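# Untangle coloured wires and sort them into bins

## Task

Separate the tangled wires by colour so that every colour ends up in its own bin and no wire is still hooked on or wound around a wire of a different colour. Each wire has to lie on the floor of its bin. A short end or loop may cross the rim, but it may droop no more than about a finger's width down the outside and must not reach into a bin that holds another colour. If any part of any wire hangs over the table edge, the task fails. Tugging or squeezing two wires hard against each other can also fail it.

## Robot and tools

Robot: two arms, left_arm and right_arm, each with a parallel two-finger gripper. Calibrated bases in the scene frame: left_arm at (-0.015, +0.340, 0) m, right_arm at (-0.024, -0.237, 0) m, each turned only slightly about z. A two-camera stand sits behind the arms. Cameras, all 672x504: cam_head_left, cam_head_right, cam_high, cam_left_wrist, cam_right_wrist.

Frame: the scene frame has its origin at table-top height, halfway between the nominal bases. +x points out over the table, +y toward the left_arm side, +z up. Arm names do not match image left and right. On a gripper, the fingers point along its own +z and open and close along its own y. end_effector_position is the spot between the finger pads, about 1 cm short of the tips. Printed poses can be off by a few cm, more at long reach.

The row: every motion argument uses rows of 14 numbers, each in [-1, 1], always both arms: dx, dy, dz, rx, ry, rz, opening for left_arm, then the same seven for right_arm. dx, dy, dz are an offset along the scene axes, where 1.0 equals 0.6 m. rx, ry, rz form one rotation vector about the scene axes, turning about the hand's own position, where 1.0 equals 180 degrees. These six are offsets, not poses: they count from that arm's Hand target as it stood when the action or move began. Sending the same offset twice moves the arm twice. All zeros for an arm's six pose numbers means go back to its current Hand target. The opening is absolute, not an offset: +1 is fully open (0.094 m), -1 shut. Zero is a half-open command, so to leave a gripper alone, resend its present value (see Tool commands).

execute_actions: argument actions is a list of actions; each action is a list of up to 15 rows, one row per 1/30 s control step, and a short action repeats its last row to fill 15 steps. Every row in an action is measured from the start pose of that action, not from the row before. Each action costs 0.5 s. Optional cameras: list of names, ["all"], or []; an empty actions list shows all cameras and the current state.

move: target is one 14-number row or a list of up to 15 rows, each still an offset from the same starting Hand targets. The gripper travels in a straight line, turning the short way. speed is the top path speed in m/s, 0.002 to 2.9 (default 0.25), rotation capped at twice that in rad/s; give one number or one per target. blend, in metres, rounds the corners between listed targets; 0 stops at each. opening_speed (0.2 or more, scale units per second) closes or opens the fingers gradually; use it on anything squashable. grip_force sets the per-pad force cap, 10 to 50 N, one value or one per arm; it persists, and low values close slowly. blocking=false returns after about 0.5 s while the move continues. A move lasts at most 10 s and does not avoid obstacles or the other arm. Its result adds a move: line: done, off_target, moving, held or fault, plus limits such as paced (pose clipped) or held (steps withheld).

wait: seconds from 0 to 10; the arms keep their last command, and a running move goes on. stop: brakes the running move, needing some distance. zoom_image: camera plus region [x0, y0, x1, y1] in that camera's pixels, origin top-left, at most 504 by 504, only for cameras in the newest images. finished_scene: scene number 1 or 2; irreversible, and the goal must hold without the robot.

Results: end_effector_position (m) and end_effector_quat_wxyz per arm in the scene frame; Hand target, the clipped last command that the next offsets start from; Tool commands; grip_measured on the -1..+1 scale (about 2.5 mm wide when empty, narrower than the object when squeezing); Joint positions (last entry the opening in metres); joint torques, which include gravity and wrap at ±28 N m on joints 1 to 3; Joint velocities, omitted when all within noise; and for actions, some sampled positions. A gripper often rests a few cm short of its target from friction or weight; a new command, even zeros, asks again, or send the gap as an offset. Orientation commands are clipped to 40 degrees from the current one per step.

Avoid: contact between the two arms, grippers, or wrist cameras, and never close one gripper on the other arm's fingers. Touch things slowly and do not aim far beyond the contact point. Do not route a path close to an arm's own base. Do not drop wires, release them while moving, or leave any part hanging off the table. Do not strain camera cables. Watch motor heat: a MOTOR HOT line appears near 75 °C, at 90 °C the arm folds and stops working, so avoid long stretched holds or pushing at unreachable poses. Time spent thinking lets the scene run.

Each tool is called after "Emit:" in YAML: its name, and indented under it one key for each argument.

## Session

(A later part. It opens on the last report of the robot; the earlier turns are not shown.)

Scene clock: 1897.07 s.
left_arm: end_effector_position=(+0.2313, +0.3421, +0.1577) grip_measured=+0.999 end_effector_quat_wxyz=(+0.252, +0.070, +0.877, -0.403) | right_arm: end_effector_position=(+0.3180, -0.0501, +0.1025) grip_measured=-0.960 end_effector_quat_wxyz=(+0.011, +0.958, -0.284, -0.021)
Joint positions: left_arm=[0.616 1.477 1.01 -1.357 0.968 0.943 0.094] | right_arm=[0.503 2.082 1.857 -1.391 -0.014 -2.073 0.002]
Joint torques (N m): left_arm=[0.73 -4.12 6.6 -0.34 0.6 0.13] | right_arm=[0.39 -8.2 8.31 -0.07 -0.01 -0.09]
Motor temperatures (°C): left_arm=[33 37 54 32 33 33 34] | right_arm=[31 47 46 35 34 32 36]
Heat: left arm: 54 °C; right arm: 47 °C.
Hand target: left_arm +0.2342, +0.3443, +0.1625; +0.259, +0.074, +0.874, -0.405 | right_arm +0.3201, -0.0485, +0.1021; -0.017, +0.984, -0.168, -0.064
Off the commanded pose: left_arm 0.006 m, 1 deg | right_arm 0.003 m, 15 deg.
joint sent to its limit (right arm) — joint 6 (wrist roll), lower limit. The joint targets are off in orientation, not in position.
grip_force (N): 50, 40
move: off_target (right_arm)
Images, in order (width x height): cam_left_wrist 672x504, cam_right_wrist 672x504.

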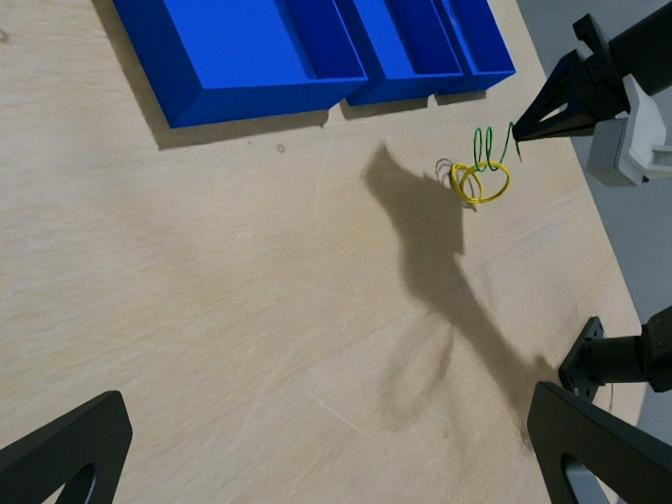

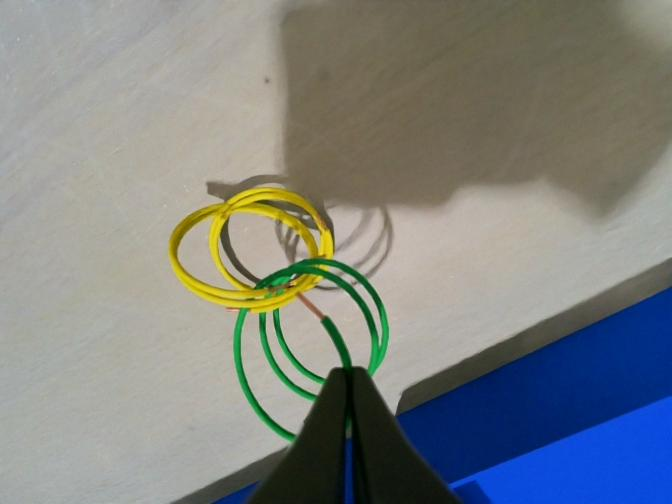

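Emit:
move:
  target:
    - [0,0,0,0,0,0,1,0,0,0.18,0,0,0,-0.99]
    - [0,0,0,0,0,0,1,-0.03,-0.0,0.18,0,0,-0.41,-0.99]
    - [0,0,0,0,0,0,1,-0.05,-0.02,0.18,0,0,-0.82,-0.99]
    - [0,0,0,0,0,0,1,-0.06,-0.03,0.18,0,0,0.767,-0.99]
  speed: [0.15,0.3,0.3,0.3]
  blend: [0.03,0.01,0.01,0]
  cameras: []

Emit:
move:
  target:
    - [0,0,0,0,0,0,1,0,0,-0.225,0,0,0,-0.99]
  speed: [0.12]
  cameras: ["cam_right_wrist","cam_left_wrist"]

Emit:
zoom_image:
  camera: "cam_right_wrist"
  region: [220, 140, 520, 440]

Emit:
zoom_image:
  camera: "cam_left_wrist"
  region: [400, 100, 620, 280]

Scene clock: 1917.40 s.
left_arm: end_effector_position=(+0.2313, +0.3421, +0.1577) grip_measured=+0.999 end_effector_quat_wxyz=(+0.252, +0.070, +0.877, -0.403) | right_arm: end_effector_position=(+0.2904, -0.0611, +0.2016) grip_measured=-0.960 end_effector_quat_wxyz=(+0.073, +0.504, +0.861, +0.016)
Joint positions: left_arm=[0.616 1.477 1.01 -1.357 0.968 0.943 0.094] | right_arm=[0.578 1.864 1.941 -1.551 0.116 1.62 0.002]
Joint torques (N m): left_arm=[0.5 -3.99 6.52 -0.39 0.59 0.14] | right_arm=[0.47 -11.1 4.27 0.34 0.24 0.08]
Heat: left arm: 54 °C; right arm: 49 °C.
Hand target: left_arm +0.2342, +0.3443, +0.1625; +0.259, +0.074, +0.874, -0.405 | right_arm +0.2841, -0.0664, +0.2099; +0.054, +0.509, +0.858, -0.039
Off the commanded pose: left_arm 0.006 m, 1 deg | right_arm 0.012 m, 7 deg.
joint sent to its limit (right arm) — joint 4 (wrist pitch), lower limit. The joint targets are off in orientation, not in position.
grip_force (N): 50, 40
move: off_target (right_arm)
No camera images: "cameras" was empty.

Scene clock: 1919.20 s.
left_arm: end_effector_position=(+0.2313, +0.3421, +0.1577) grip_measured=+0.999 end_effector_quat_wxyz=(+0.252, +0.070, +0.877, -0.403) | right_arm: end_effector_position=(+0.2855, -0.0642, +0.0817) grip_measured=-0.960 end_effector_quat_wxyz=(+0.051, +0.508, +0.859, -0.028)
Joint positions: left_arm=[0.616 1.477 1.01 -1.357 0.968 0.943 0.094] | right_arm=[0.578 1.901 1.513 -1.187 0.116 1.635 0.002]
Joint torques (N m): left_arm=[0.4 -4.1 6.65 -0.4 0.57 0.15] | right_arm=[0.38 -7.5 4.68 0.32 0.21 0.09]
Heat: left arm: 54 °C; right arm: 49 °C.
Hand target: left_arm +0.2342, +0.3443, +0.1625; +0.259, +0.074, +0.874, -0.405 | right_arm +0.2841, -0.0664, +0.0750; +0.054, +0.509, +0.858, -0.039
Off the commanded pose: left_arm 0.006 m, 1 deg | right_arm 0.007 m, 1 deg.
grip_force (N): 50, 40
move: done
Images, in order (width x height): cam_left_wrist 672x504, cam_right_wrist 672x504.

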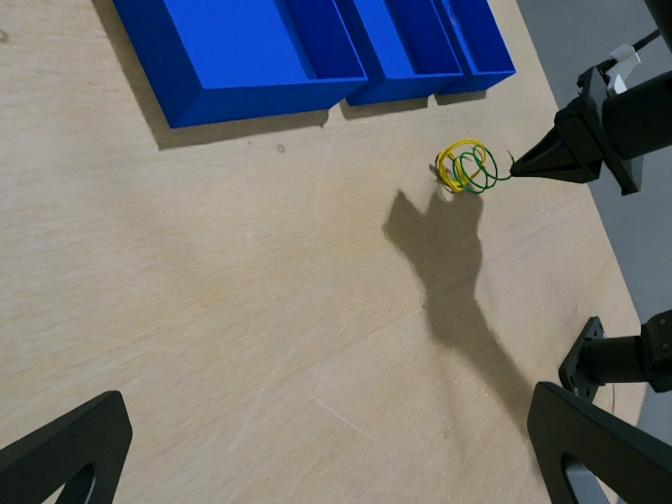

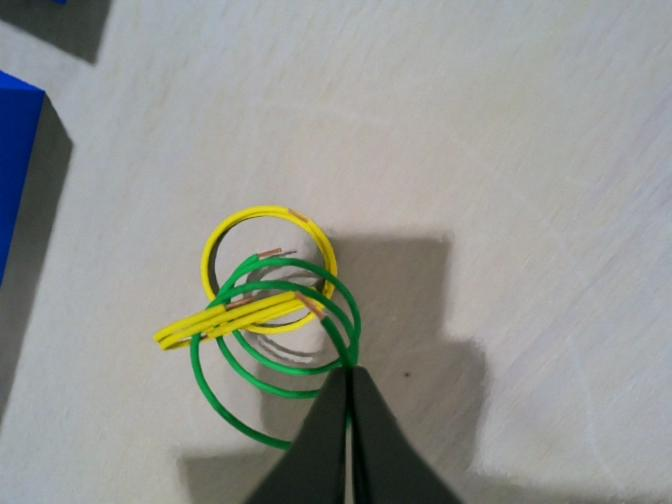

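Scaled by 1.680 from the camera's 672x504 image, which has a finer 960x720 frame.

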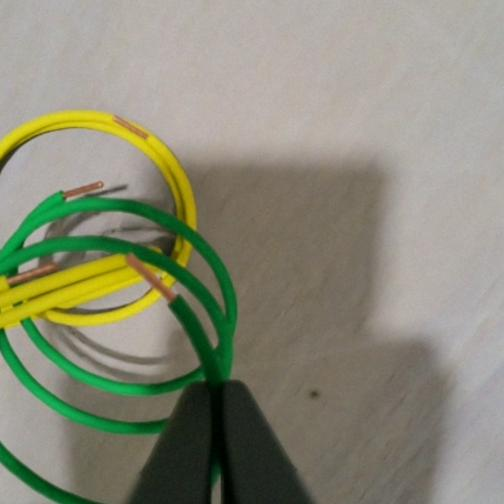

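Scaled by 2.291 from the camera's 672x504 image, which has a finer 960x720 frame.

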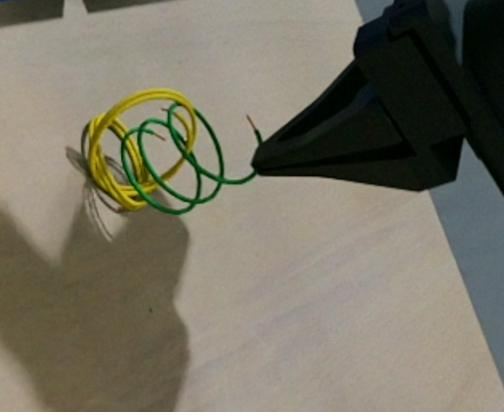

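Emit:
move:
  target:
    - [0,0,0,0,0,0,1,0.027,-0.035,0,0,0,0.411,-0.99]
    - [0,0,0,0,0,0,1,0.068,-0.02,0,0,0,0.822,-0.99]
  speed: [0.25,0.25]
  blend: [0.01,0]
  cameras: ["cam_right_wrist","cam_left_wrist"]

Emit:
zoom_image:
  camera: "cam_right_wrist"
  region: [180, 180, 420, 420]

Emit:
zoom_image:
  camera: "cam_left_wrist"
  region: [400, 100, 620, 280]

Scene clock: 1934.80 s.
left_arm: end_effector_position=(+0.2313, +0.3421, +0.1577) grip_measured=+0.999 end_effector_quat_wxyz=(+0.252, +0.070, +0.877, -0.403) | right_arm: end_effector_position=(+0.3200, -0.0814, +0.0731) grip_measured=-0.960 end_effector_quat_wxyz=(-0.049, +0.684, -0.727, -0.031)
Joint positions: left_arm=[0.616 1.477 1.01 -1.357 0.968 0.943 0.094] | right_arm=[0.39 1.926 1.512 -1.088 -0.094 -1.129 0.002]
Joint torques (N m): left_arm=[0.7 -4.11 6.82 -0.36 0.55 0.19] | right_arm=[-0.57 -7.2 8.54 0.25 -0.34 -0.07]
Heat: left arm: 54 °C; right arm: 48 °C.
Hand target: left_arm +0.2342, +0.3443, +0.1625; +0.259, +0.074, +0.874, -0.405 | right_arm +0.3249, -0.0785, +0.0750; -0.053, +0.684, -0.726, -0.041
Off the commanded pose: left_arm 0.006 m, 1 deg | right_arm 0.006 m, 1 deg.
grip_force (N): 50, 40
move: done
Images, in order (width x height): cam_left_wrist 672x504, cam_right_wrist 672x504.

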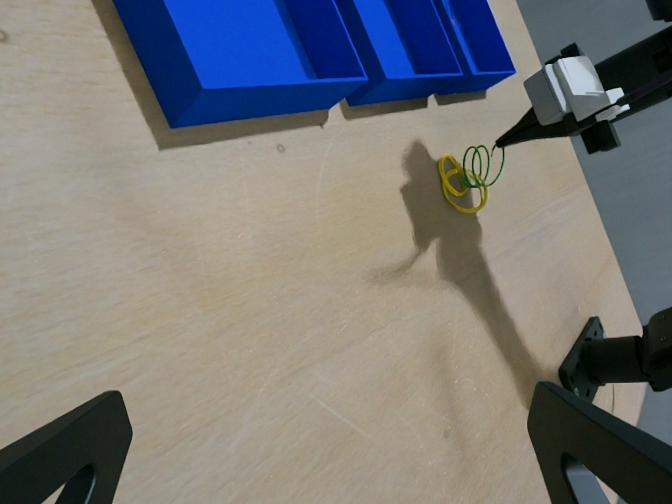

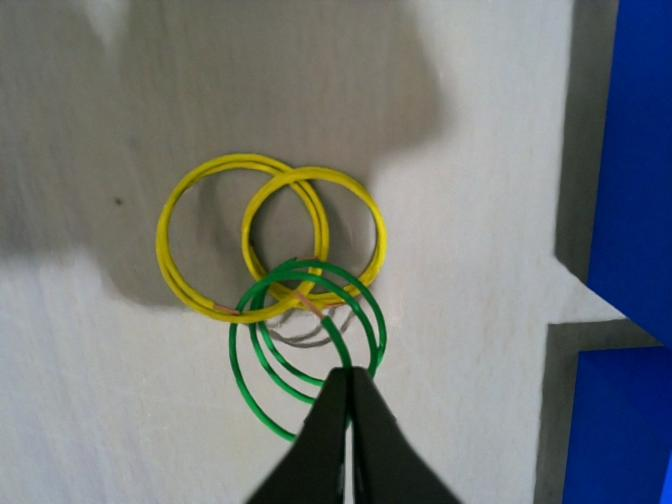

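Scaled by 2.100 from the camera's 672x504 image, which has a finer 960x720 frame.

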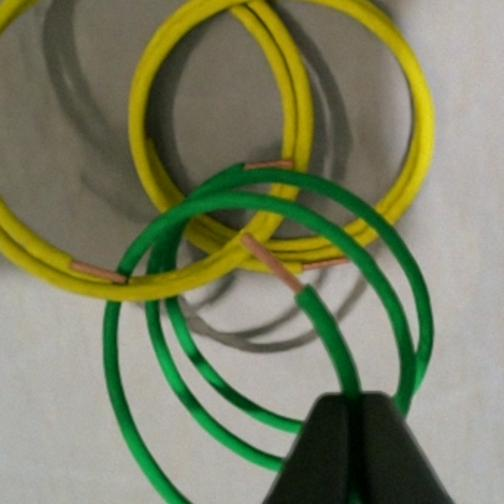

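Scaled by 2.291 from the camera's 672x504 image, which has a finer 960x720 frame.

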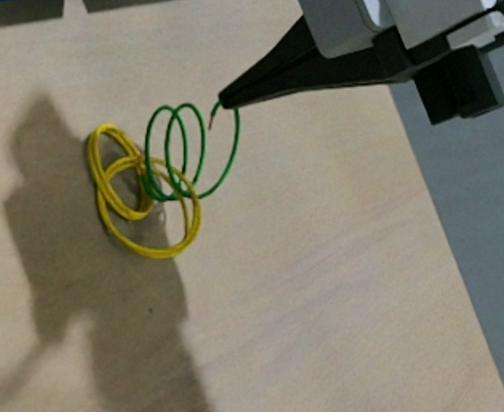

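Emit:
move:
  target:
    - [0,0,0,0,0,0,1,-0.005,0.045,0,0,0,0.38,-0.99]
  speed: [0.25]
  cameras: ["cam_right_wrist"]

Emit:
zoom_image:
  camera: "cam_right_wrist"
  region: [180, 180, 420, 420]

Emit:
move:
  target:
    - [0,0,0,0,0,0,1,0,0,0.2,0,0,0,-0.99]
  speed: [0.1]
  cameras: ["cam_right_wrist","cam_left_wrist"]

Emit:
zoom_image:
  camera: "cam_right_wrist"
  region: [180, 180, 420, 420]

Emit:
zoom_image:
  camera: "cam_left_wrist"
  region: [400, 60, 620, 240]

Scene clock: 1957.27 s.
left_arm: end_effector_position=(+0.2313, +0.3421, +0.1577) grip_measured=+0.999 end_effector_quat_wxyz=(+0.252, +0.070, +0.877, -0.403) | right_arm: end_effector_position=(+0.3196, -0.0530, +0.0757) grip_measured=-0.960 end_effector_quat_wxyz=(-0.003, +0.955, -0.296, -0.032)
Joint positions: left_arm=[0.616 1.477 1.01 -1.357 0.968 0.943 0.094] | right_arm=[0.479 2.082 1.75 -1.28 -0.05 -2.073 0.002]
Joint torques (N m): left_arm=[0.5 -4.22 6.67 -0.36 0.57 0.11] | right_arm=[0.31 -8.17 8.28 -0.06 -0.02 -0.09]
Heat: left arm: 54 °C; right arm: 48 °C.
Hand target: left_arm +0.2342, +0.3443, +0.1625; +0.259, +0.074, +0.874, -0.405 | right_arm +0.3220, -0.0516, +0.0751; -0.021, +0.974, -0.216, -0.063
Off the commanded pose: left_arm 0.006 m, 1 deg | right_arm 0.003 m, 10 deg.
joint sent to its limit (right arm) — joint 6 (wrist roll), lower limit. The joint targets are off in orientation, not in position.
grip_force (N): 50, 40
move: off_target (right_arm)
Images, in order (width x height): cam_right_wrist 672x504.

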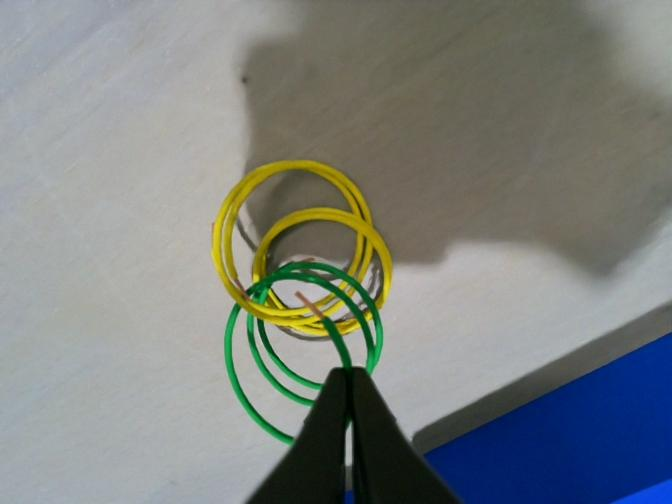

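Scaled by 2.100 from the camera's 672x504 image, which has a finer 960x720 frame.

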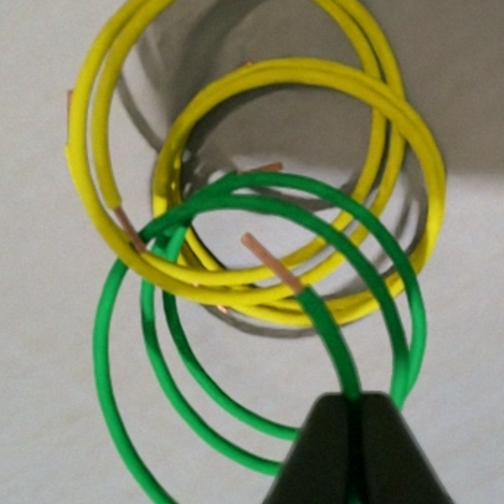

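Scene clock: 1958.90 s.
left_arm: end_effector_position=(+0.2313, +0.3421, +0.1577) grip_measured=+0.999 end_effector_quat_wxyz=(+0.252, +0.070, +0.877, -0.403) | right_arm: end_effector_position=(+0.3237, -0.0510, +0.1791) grip_measured=-0.960 end_effector_quat_wxyz=(-0.044, +0.955, -0.294, +0.011)
Joint positions: left_arm=[0.616 1.477 1.01 -1.357 0.968 0.943 0.094] | right_arm=[0.479 2.014 2.062 -1.542 -0.049 -2.074 0.002]
Joint torques (N m): left_arm=[0.64 -4.07 6.52 -0.39 0.59 0.12] | right_arm=[-0.09 -11.45 7.68 0.19 -0.15 -0.08]
Heat: left arm: 54 °C; right arm: 48 °C.
Hand target: left_arm +0.2342, +0.3443, +0.1625; +0.259, +0.074, +0.874, -0.405 | right_arm +0.3220, -0.0515, +0.1950; -0.021, +0.974, -0.216, -0.063
Off the commanded pose: left_arm 0.006 m, 1 deg | right_arm 0.016 m, 13 deg.
joint sent to its limit (right arm) — joint 4 (wrist pitch), lower limit; joint 6 (wrist roll), lower limit. The joint targets are off in orientation, not in position.
grip_force (N): 50, 40
move: off_target (right_arm)
Images, in order (width x height): cam_left_wrist 672x504, cam_right_wrist 672x504.

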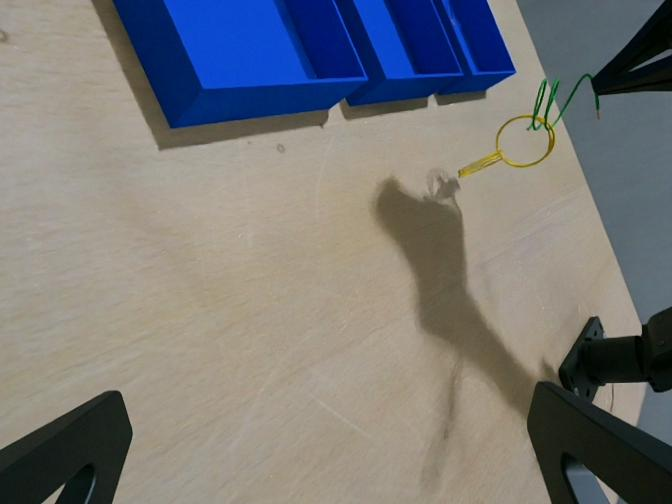

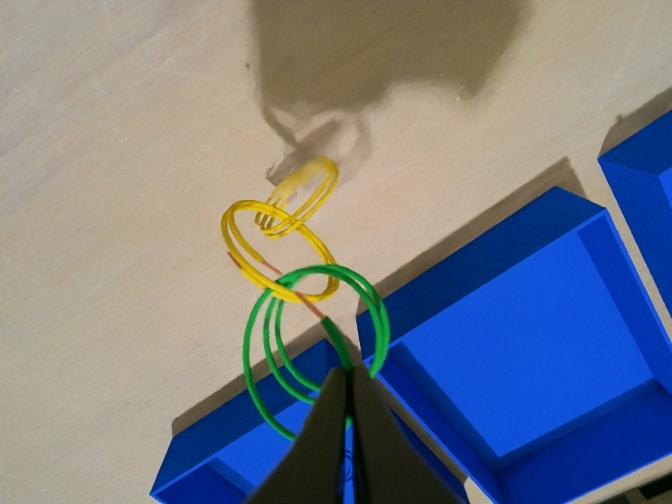

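Scaled by 2.100 from the camera's 672x504 image, which has a finer 960x720 frame.

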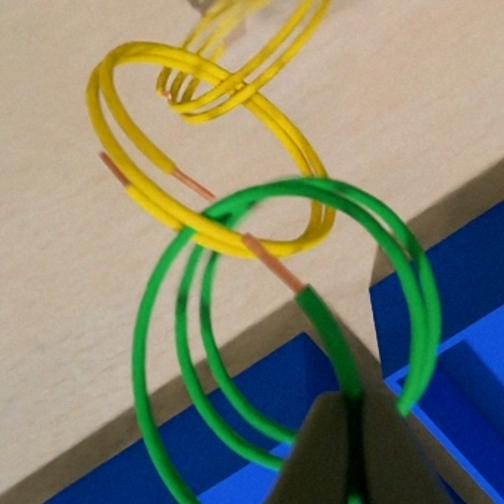

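Scaled by 2.291 from the camera's 672x504 image, which has a finer 960x720 frame.

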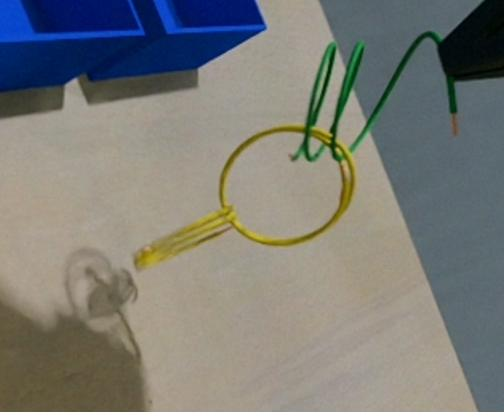

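Emit:
move:
  target:
    - [0,0,0,0,0,0,1,-0.03,-0.0,0.03,0,0,-0.41,-0.99]
    - [0,0,0,0,0,0,1,-0.05,-0.02,0.03,0,0,-0.82,-0.99]
    - [0,0,0,0,0,0,1,-0.06,-0.03,0.03,0,0,0.767,-0.99]
  speed: [0.3,0.3,0.3]
  blend: [0.01,0.01,0]
  cameras: ["cam_right_wrist"]

Emit:
move:
  target:
    - [0,0,0,0,0,0,1,0,0,-0.205,0,0,0,-0.99]
  speed: [0.12]
  cameras: ["cam_right_wrist","cam_left_wrist"]

Emit:
zoom_image:
  camera: "cam_right_wrist"
  region: [180, 180, 420, 420]

Emit:
zoom_image:
  camera: "cam_left_wrist"
  region: [400, 60, 620, 240]

Scene clock: 1994.83 s.
left_arm: end_effector_position=(+0.2313, +0.3421, +0.1577) grip_measured=+0.999 end_effector_quat_wxyz=(+0.252, +0.070, +0.877, -0.403) | right_arm: end_effector_position=(+0.2923, -0.0641, +0.2048) grip_measured=-0.960 end_effector_quat_wxyz=(+0.075, +0.544, +0.835, +0.023)
Joint positions: left_arm=[0.616 1.477 1.01 -1.357 0.968 0.943 0.094] | right_arm=[0.568 1.858 1.945 -1.552 0.117 1.705 0.002]
Joint torques (N m): left_arm=[0.59 -4.23 6.58 -0.39 0.56 0.19] | right_arm=[0.34 -11.02 4.25 0.37 0.21 0.07]
Motor temperatures (°C): left_arm=[33 37 54 32 33 33 34] | right_arm=[31 52 46 35 34 32 36]
Heat: left arm: 54 °C; right arm: 52 °C.
Hand target: left_arm +0.2342, +0.3443, +0.1625; +0.259, +0.074, +0.874, -0.405 | right_arm +0.2860, -0.0695, +0.2130; +0.052, +0.550, +0.832, -0.042
Off the commanded pose: left_arm 0.006 m, 1 deg | right_arm 0.012 m, 8 deg.
joint sent to its limit (right arm) — joint 4 (wrist pitch), lower limit. The joint targets are off in orientation, not in position.
grip_force (N): 50, 40
move: off_target (right_arm)
Images, in order (width x height): cam_right_wrist 672x504.

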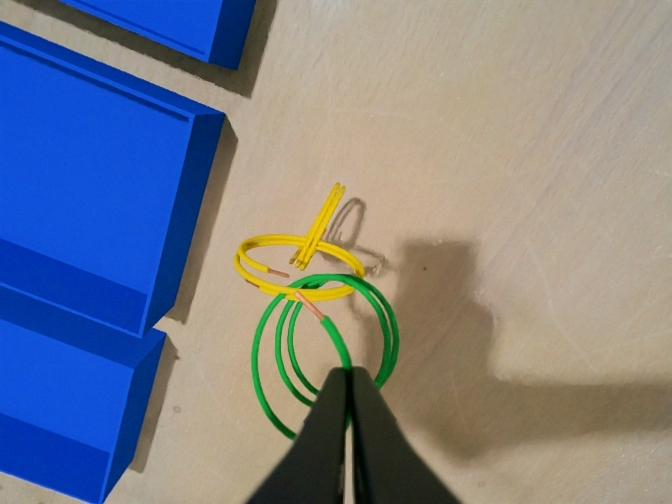

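Scene clock: 1996.50 s.
left_arm: end_effector_position=(+0.2313, +0.3421, +0.1577) grip_measured=+0.999 end_effector_quat_wxyz=(+0.252, +0.070, +0.877, -0.403) | right_arm: end_effector_position=(+0.2869, -0.0675, +0.0965) grip_measured=-0.960 end_effector_quat_wxyz=(+0.050, +0.549, +0.834, -0.032)
Joint positions: left_arm=[0.616 1.477 1.01 -1.357 0.968 0.943 0.094] | right_arm=[0.568 1.905 1.577 -1.259 0.117 1.722 0.002]
Joint torques (N m): left_arm=[0.44 -4.29 6.74 -0.37 0.6 0.16] | right_arm=[0.24 -7.57 4.71 0.28 0.17 0.09]
Heat: left arm: 54 °C; right arm: 51 °C.
Hand target: left_arm +0.2342, +0.3443, +0.1625; +0.259, +0.074, +0.874, -0.405 | right_arm +0.2859, -0.0696, +0.0900; +0.052, +0.550, +0.832, -0.042
Off the commanded pose: left_arm 0.006 m, 1 deg | right_arm 0.007 m, 1 deg.
grip_force (N): 50, 40
move: done
Images, in order (width x height): cam_left_wrist 672x504, cam_right_wrist 672x504.

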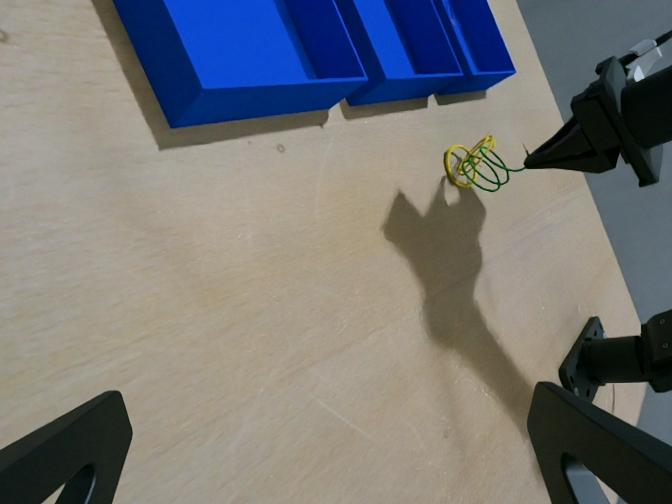

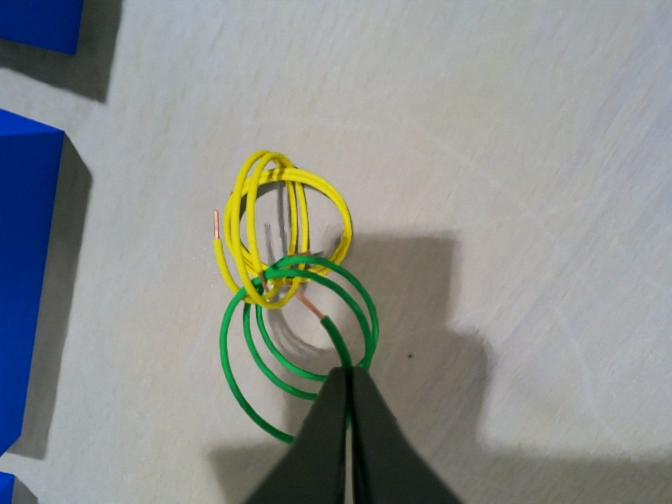

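Scaled by 2.100 from the camera's 672x504 image, which has a finer 960x720 frame.

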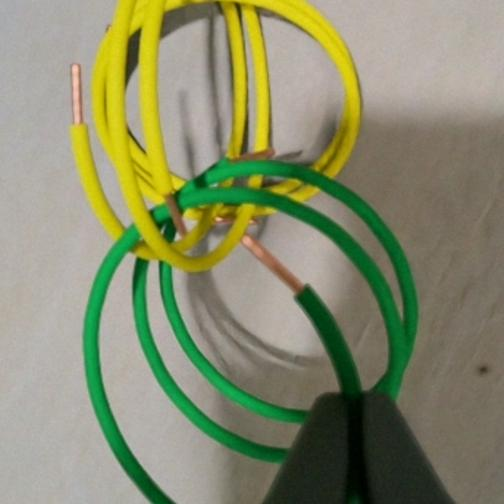

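Scaled by 2.291 from the camera's 672x504 image, which has a finer 960x720 frame.

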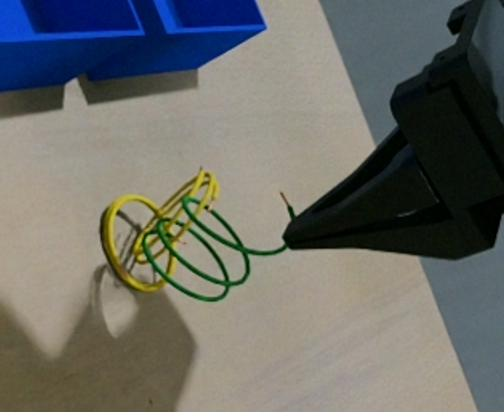

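Emit:
move:
  target:
    - [0,0,0,0,0,0,1,0.027,-0.035,0,0,0,0.411,-0.99]
    - [0,0,0,0,0,0,1,0.068,-0.02,0,0,0,0.822,-0.99]
    - [0,0,0,0,0,0,1,0.063,0.025,0,0,0,-0.767,-0.99]
  speed: [0.35,0.35,0.35]
  blend: [0.01,0.01,0]
  cameras: ["cam_right_wrist","cam_left_wrist"]

Emit:
zoom_image:
  camera: "cam_right_wrist"
  region: [180, 180, 420, 420]

Emit:
zoom_image:
  camera: "cam_left_wrist"
  region: [400, 60, 620, 240]

Scene clock: 2012.80 s.
left_arm: end_effector_position=(+0.2313, +0.3421, +0.1577) grip_measured=+0.999 end_effector_quat_wxyz=(+0.252, +0.070, +0.877, -0.403) | right_arm: end_effector_position=(+0.3212, -0.0553, +0.0905) grip_measured=-0.960 end_effector_quat_wxyz=(-0.003, +0.954, -0.299, -0.031)
Joint positions: left_arm=[0.616 1.477 1.01 -1.357 0.968 0.943 0.094] | right_arm=[0.473 2.078 1.804 -1.337 -0.046 -2.073 0.002]
Joint torques (N m): left_arm=[0.51 -4.1 6.53 -0.36 0.6 0.22] | right_arm=[0.18 -8.17 8.28 -0.05 -0.03 -0.08]
Heat: left arm: 54 °C; right arm: 50 °C.
Hand target: left_arm +0.2342, +0.3443, +0.1625; +0.259, +0.074, +0.874, -0.405 | right_arm +0.3237, -0.0545, +0.0900; -0.021, +0.974, -0.216, -0.063
Off the commanded pose: left_arm 0.006 m, 1 deg | right_arm 0.003 m, 11 deg.
joint sent to its limit (right arm) — joint 6 (wrist roll), lower limit. The joint targets are off in orientation, not in position.
grip_force (N): 50, 40
move: off_target (right_arm)
Images, in order (width x height): cam_left_wrist 672x504, cam_right_wrist 672x504.

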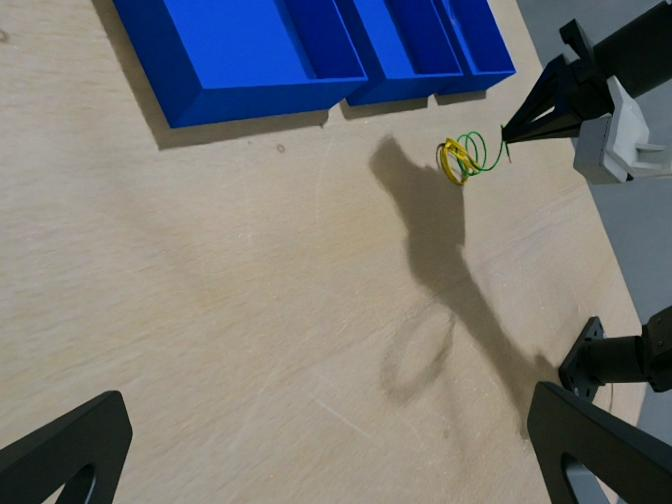

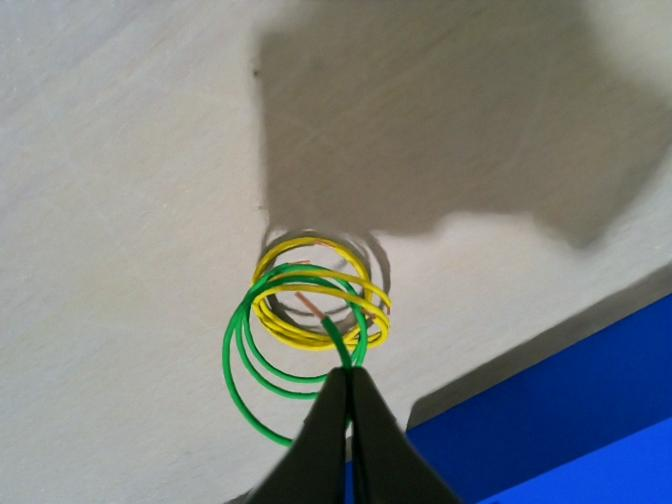

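Scaled by 2.100 from the camera's 672x504 image, which has a finer 960x720 frame.

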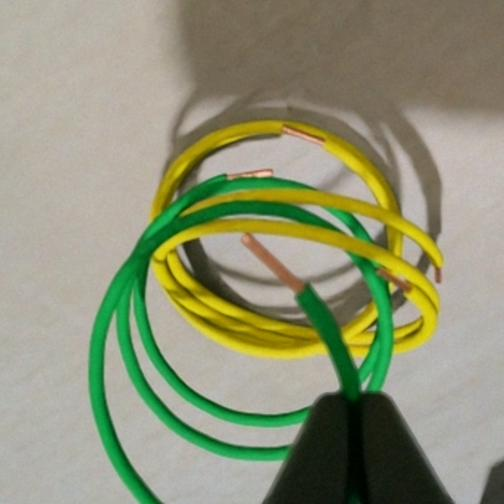

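Scaled by 2.291 from the camera's 672x504 image, which has a finer 960x720 frame.

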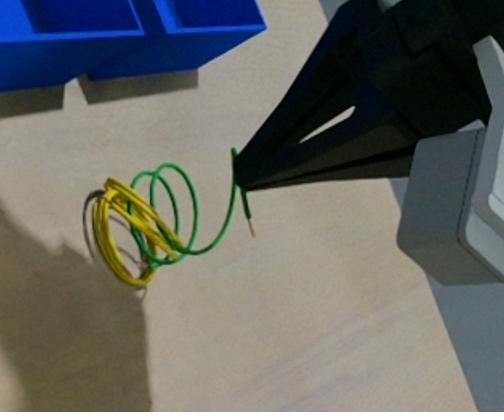

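Emit:
move:
  target:
    - [0,0,0,0,0,0,1,-0.03,0.03,0.18,0,0,-0.15,-0.99]
    - [0,0,0,0,0,0,1,-0.073,0.09,0.18,0,0,-0.305,-0.99]
    - [0,0,0,0,0,0,1,-0.073,0.09,0.04,0,0,-0.305,-0.99]
    - [0,0,0,0,0,0,1,0.04,-0.05,0.04,0,0,-0.305,-0.99]
  speed: [0.25,0.25,0.12,0.12]
  blend: [0.02,0.01,0,0]
  cameras: ["all"]

Emit:
zoom_image:
  camera: "cam_right_wrist"
  region: [100, 100, 440, 420]

Emit:
zoom_image:
  camera: "cam_left_wrist"
  region: [400, 60, 620, 240]

Scene clock: 2057.97 s.
left_arm: end_effector_position=(+0.2313, +0.3421, +0.1577) grip_measured=+0.999 end_effector_quat_wxyz=(+0.252, +0.070, +0.877, -0.403) | right_arm: end_effector_position=(+0.3452, -0.0899, +0.1126) grip_measured=-0.960 end_effector_quat_wxyz=(-0.044, +0.762, -0.645, -0.038)
Joint positions: left_arm=[0.616 1.477 1.01 -1.357 0.968 0.943 0.094] | right_arm=[0.339 2.024 1.808 -1.317 -0.11 -1.407 0.002]
Joint torques (N m): left_arm=[0.44 -4.12 6.72 -0.37 0.56 0.18] | right_arm=[0.17 -8.08 8.55 0.16 -0.33 -0.09]
Heat: left arm: 54 °C; right arm: 49 °C.
Hand target: left_arm +0.2342, +0.3443, +0.1625; +0.259, +0.074, +0.874, -0.405 | right_arm +0.3477, -0.0846, +0.1139; -0.048, +0.765, -0.641, -0.046
Off the commanded pose: left_arm 0.006 m, 1 deg | right_arm 0.006 m, 1 deg.
grip_force (N): 50, 40
move: done

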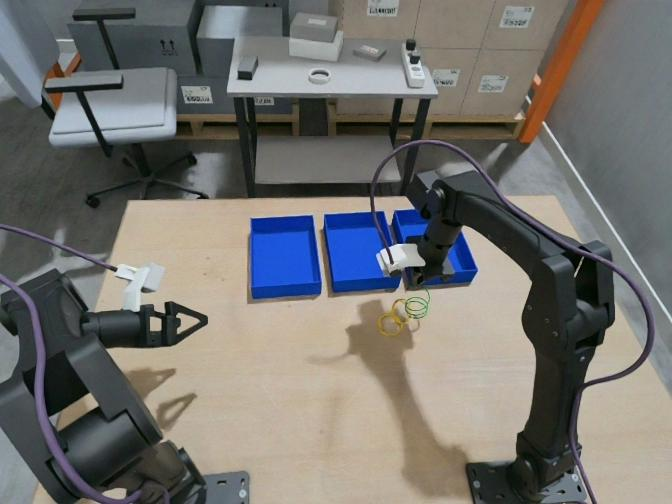

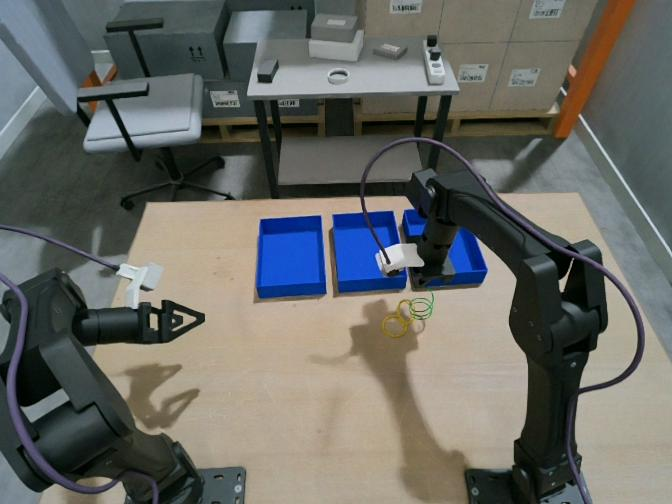

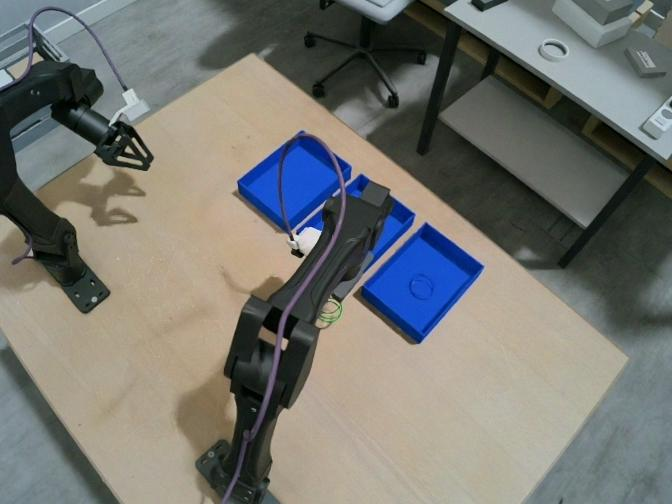

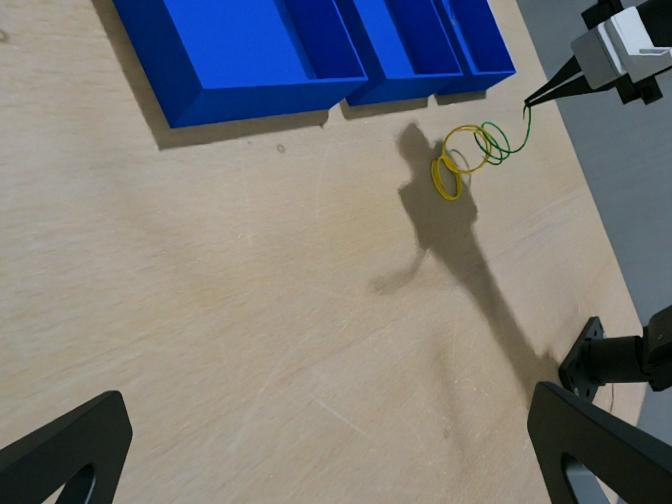

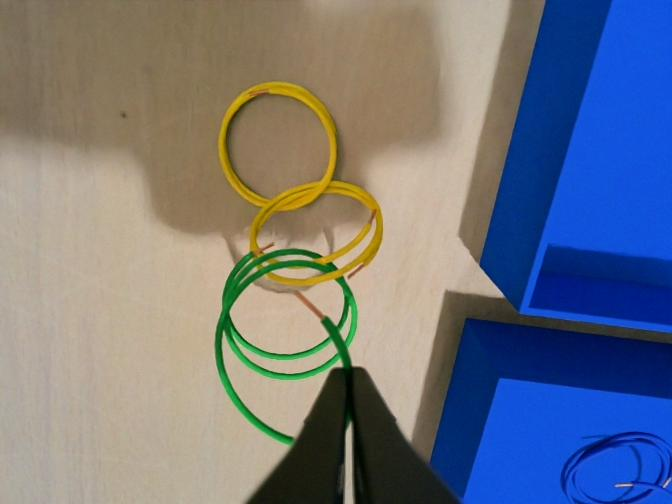

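Scaled by 1.482 from the camera's 672x504 image, which has a finer 960x720 frame.

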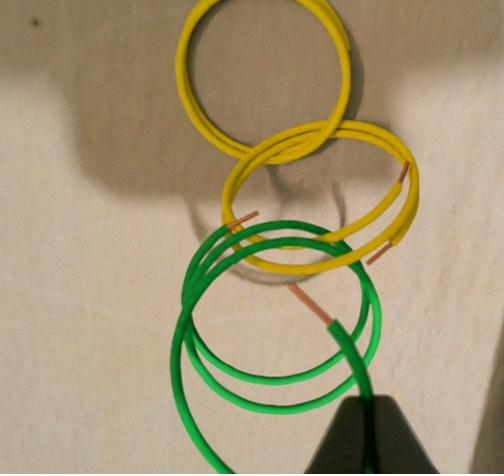

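Scaled by 2.291 from the camera's 672x504 image, which has a finer 960x720 frame.

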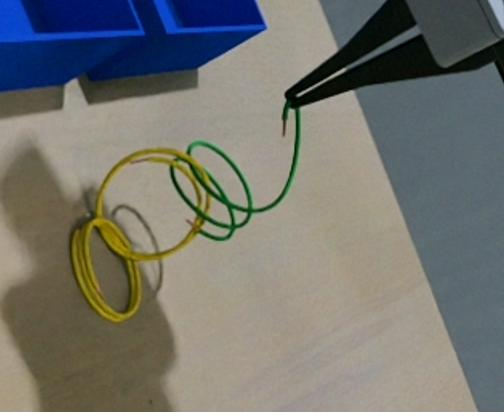

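Emit:
move:
  target:
    - [0,0,0,0,0,0,1,0.0,-0.04,0,0,0,0.3,-0.99]
    - [0,0,0,0,0,0,1,0.0,-0.08,0.14,0,0,0.3,-0.99]
  speed: [0.25,0.12]
  cameras: ["cam_right_wrist","cam_left_wrist"]

Emit:
zoom_image:
  camera: "cam_right_wrist"
  region: [140, 140, 440, 420]

Emit:
zoom_image:
  camera: "cam_left_wrist"
  region: [400, 40, 620, 220]

Scene clock: 2080.33 s.
left_arm: end_effector_position=(+0.2313, +0.3421, +0.1577) grip_measured=+0.999 end_effector_quat_wxyz=(+0.252, +0.070, +0.877, -0.403) | right_arm: end_effector_position=(+0.3480, -0.1285, +0.1793) grip_measured=-0.960 end_effector_quat_wxyz=(-0.011, +0.925, -0.377, +0.035)
Joint positions: left_arm=[0.616 1.477 1.01 -1.357 0.968 0.943 0.094] | right_arm=[0.306 1.993 2.033 -1.543 0.026 -2.074 0.002]
Joint torques (N m): left_arm=[0.5 -4.11 6.49 -0.36 0.61 0.14] | right_arm=[-0.53 -11.86 7.97 0.2 0.01 -0.08]
Motor temperatures (°C): left_arm=[33 37 54 32 33 33 34] | right_arm=[31 47 50 35 34 32 37]
Heat: left arm: 54 °C; right arm: 50 °C.
Hand target: left_arm +0.2342, +0.3443, +0.1625; +0.259, +0.074, +0.874, -0.405 | right_arm +0.3477, -0.1325, +0.1980; -0.022, +0.972, -0.223, -0.063
Off the commanded pose: left_arm 0.006 m, 1 deg | right_arm 0.019 m, 22 deg.
joint sent to its limit (right arm) — joint 4 (wrist pitch), lower limit; joint 6 (wrist roll), lower limit. The joint targets are off in orientation, not in position.
grip_force (N): 50, 40
move: off_target (right_arm)
Images, in order (width x height): cam_left_wrist 672x504, cam_right_wrist 672x504.

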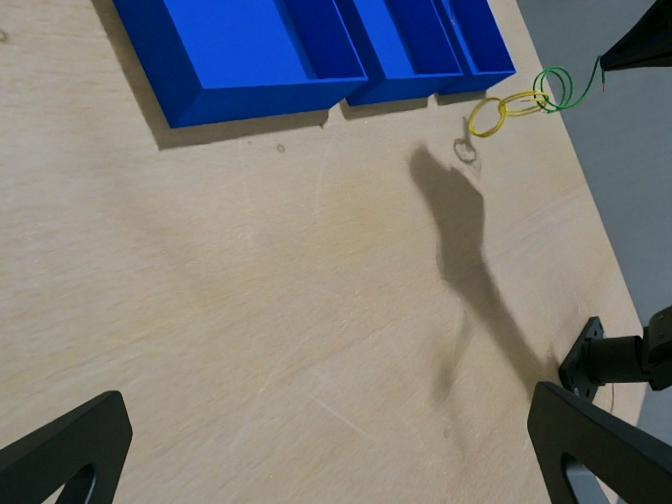

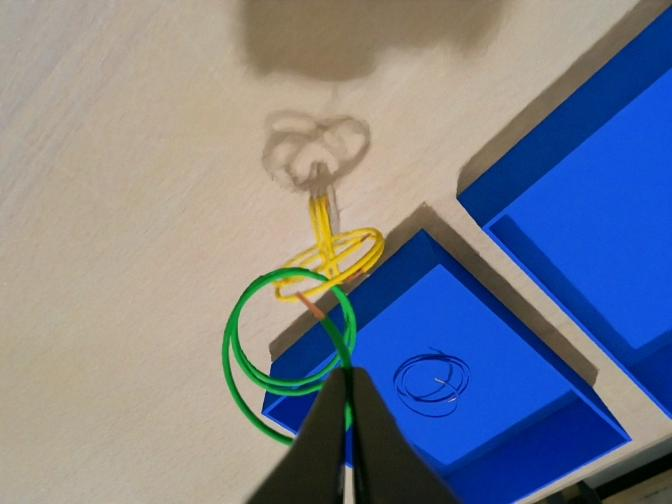

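Scaled by 1.680 from the camera's 672x504 image, which has a finer 960x720 frame.

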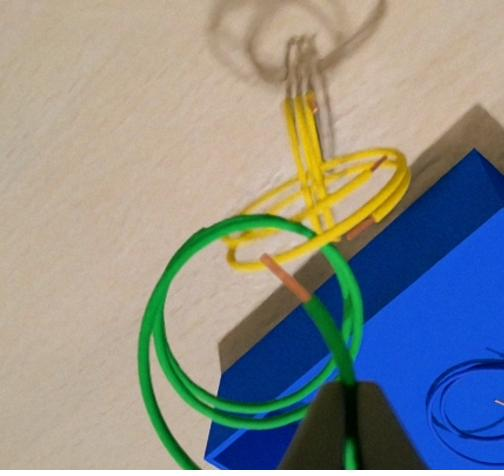

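Scaled by 2.291 from the camera's 672x504 image, which has a finer 960x720 frame.

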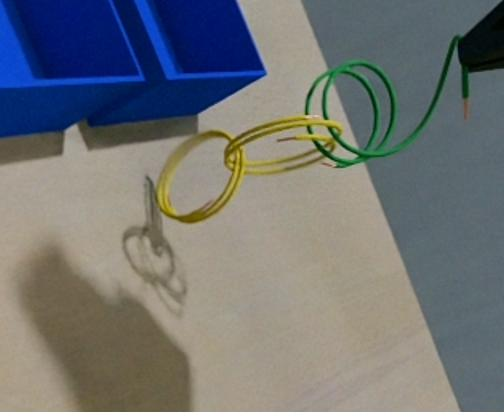

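Emit:
move:
  target:
    - [0,0,0,0,0,0,1,-0.05,0.05,0.025,0,0,-0.365,-0.99]
    - [0,0,0,0,0,0,1,-0.09,0.1,0.025,0,0,-0.73,-0.99]
    - [0,0,0,0,0,0,1,-0.113,0.17,0.025,0,0,0.906,-0.99]
  speed: [0.3,0.3,0.3]
  blend: [0.02,0.02,0]
  cameras: ["cam_right_wrist"]

Emit:
move:
  target:
    - [0,0,0,0,0,0,1,0,0,-0.19,0,0,0,-0.99]
  speed: [0.12]
  cameras: ["cam_right_wrist","cam_left_wrist"]

Emit:
zoom_image:
  camera: "cam_right_wrist"
  region: [140, 140, 440, 420]

Scene clock: 2108.87 s.
left_arm: end_effector_position=(+0.2313, +0.3421, +0.1577) grip_measured=+0.999 end_effector_quat_wxyz=(+0.252, +0.070, +0.877, -0.403) | right_arm: end_effector_position=(+0.2774, -0.0307, +0.2060) grip_measured=-0.960 end_effector_quat_wxyz=(+0.079, +0.359, +0.930, +0.019)
Joint positions: left_arm=[0.616 1.477 1.01 -1.357 0.968 0.943 0.094] | right_arm=[0.667 1.871 1.966 -1.551 0.115 1.385 0.002]
Joint torques (N m): left_arm=[0.8 -3.97 6.53 -0.38 0.55 0.16] | right_arm=[0.47 -7.98 7.75 0.38 0.26 0.09]
Motor temperatures (°C): left_arm=[33 37 54 32 33 33 34] | right_arm=[31 53 49 35 34 32 37]
Heat: left arm: 54 °C; right arm: 53 °C.
Hand target: left_arm +0.2342, +0.3443, +0.1625; +0.259, +0.074, +0.874, -0.405 | right_arm +0.2800, -0.0305, +0.2130; +0.059, +0.364, +0.929, -0.031
Off the commanded pose: left_arm 0.006 m, 1 deg | right_arm 0.007 m, 6 deg.
joint sent to its limit (right arm) — joint 4 (wrist pitch), lower limit. The joint targets are off in orientation, not in position.
grip_force (N): 50, 40
move: off_target (right_arm)
Images, in order (width x height): cam_right_wrist 672x504.

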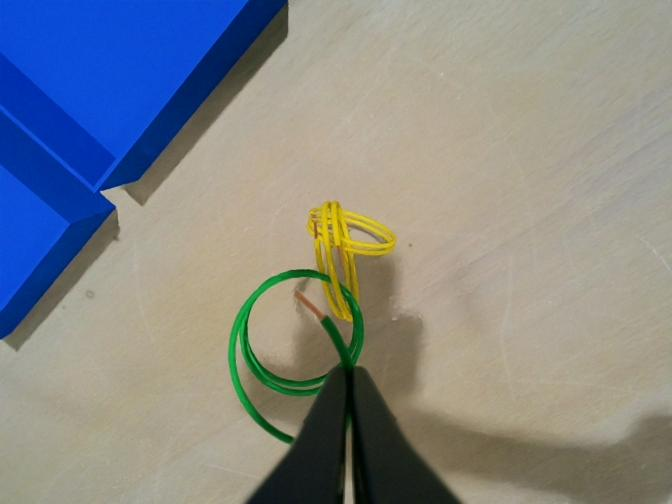

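Scene clock: 2110.47 s.
left_arm: end_effector_position=(+0.2313, +0.3421, +0.1577) grip_measured=+0.999 end_effector_quat_wxyz=(+0.252, +0.070, +0.877, -0.403) | right_arm: end_effector_position=(+0.2801, -0.0287, +0.1059) grip_measured=-0.960 end_effector_quat_wxyz=(+0.056, +0.363, +0.930, -0.020)
Joint positions: left_arm=[0.616 1.477 1.01 -1.357 0.968 0.943 0.094] | right_arm=[0.667 1.92 1.634 -1.261 0.116 1.399 0.002]
Joint torques (N m): left_arm=[0.49 -4.05 6.61 -0.4 0.62 0.15] | right_arm=[0.39 -7.77 4.79 0.39 0.23 0.08]
Heat: left arm: 54 °C; right arm: 53 °C.
Hand target: left_arm +0.2342, +0.3443, +0.1625; +0.259, +0.074, +0.874, -0.405 | right_arm +0.2800, -0.0306, +0.0990; +0.059, +0.364, +0.929, -0.031
Off the commanded pose: left_arm 0.006 m, 1 deg | right_arm 0.007 m, 1 deg.
grip_force (N): 50, 40
move: done
Images, in order (width x height): cam_left_wrist 672x504, cam_right_wrist 672x504.

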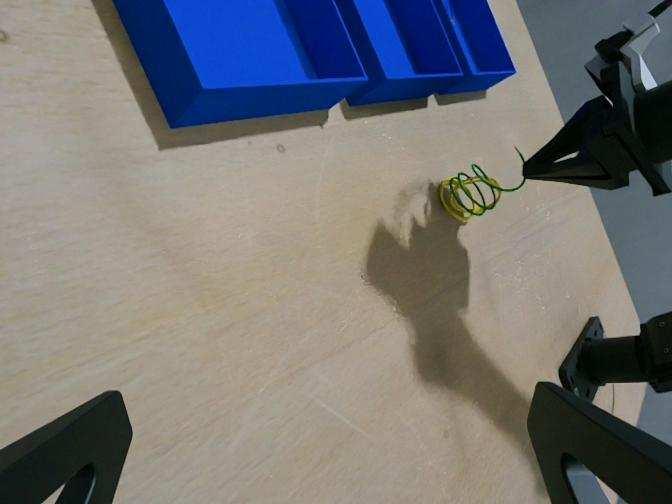

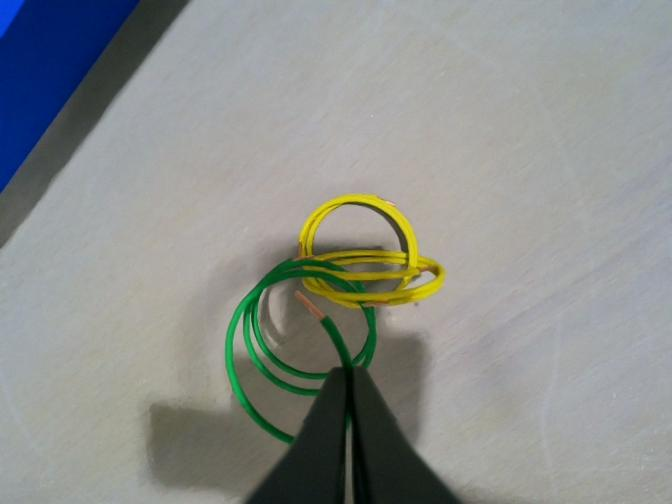

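Scaled by 1.680 from the camera's 672x504 image, which has a finer 960x720 frame.

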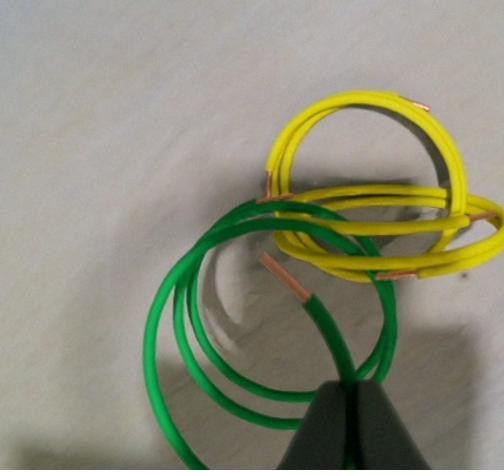

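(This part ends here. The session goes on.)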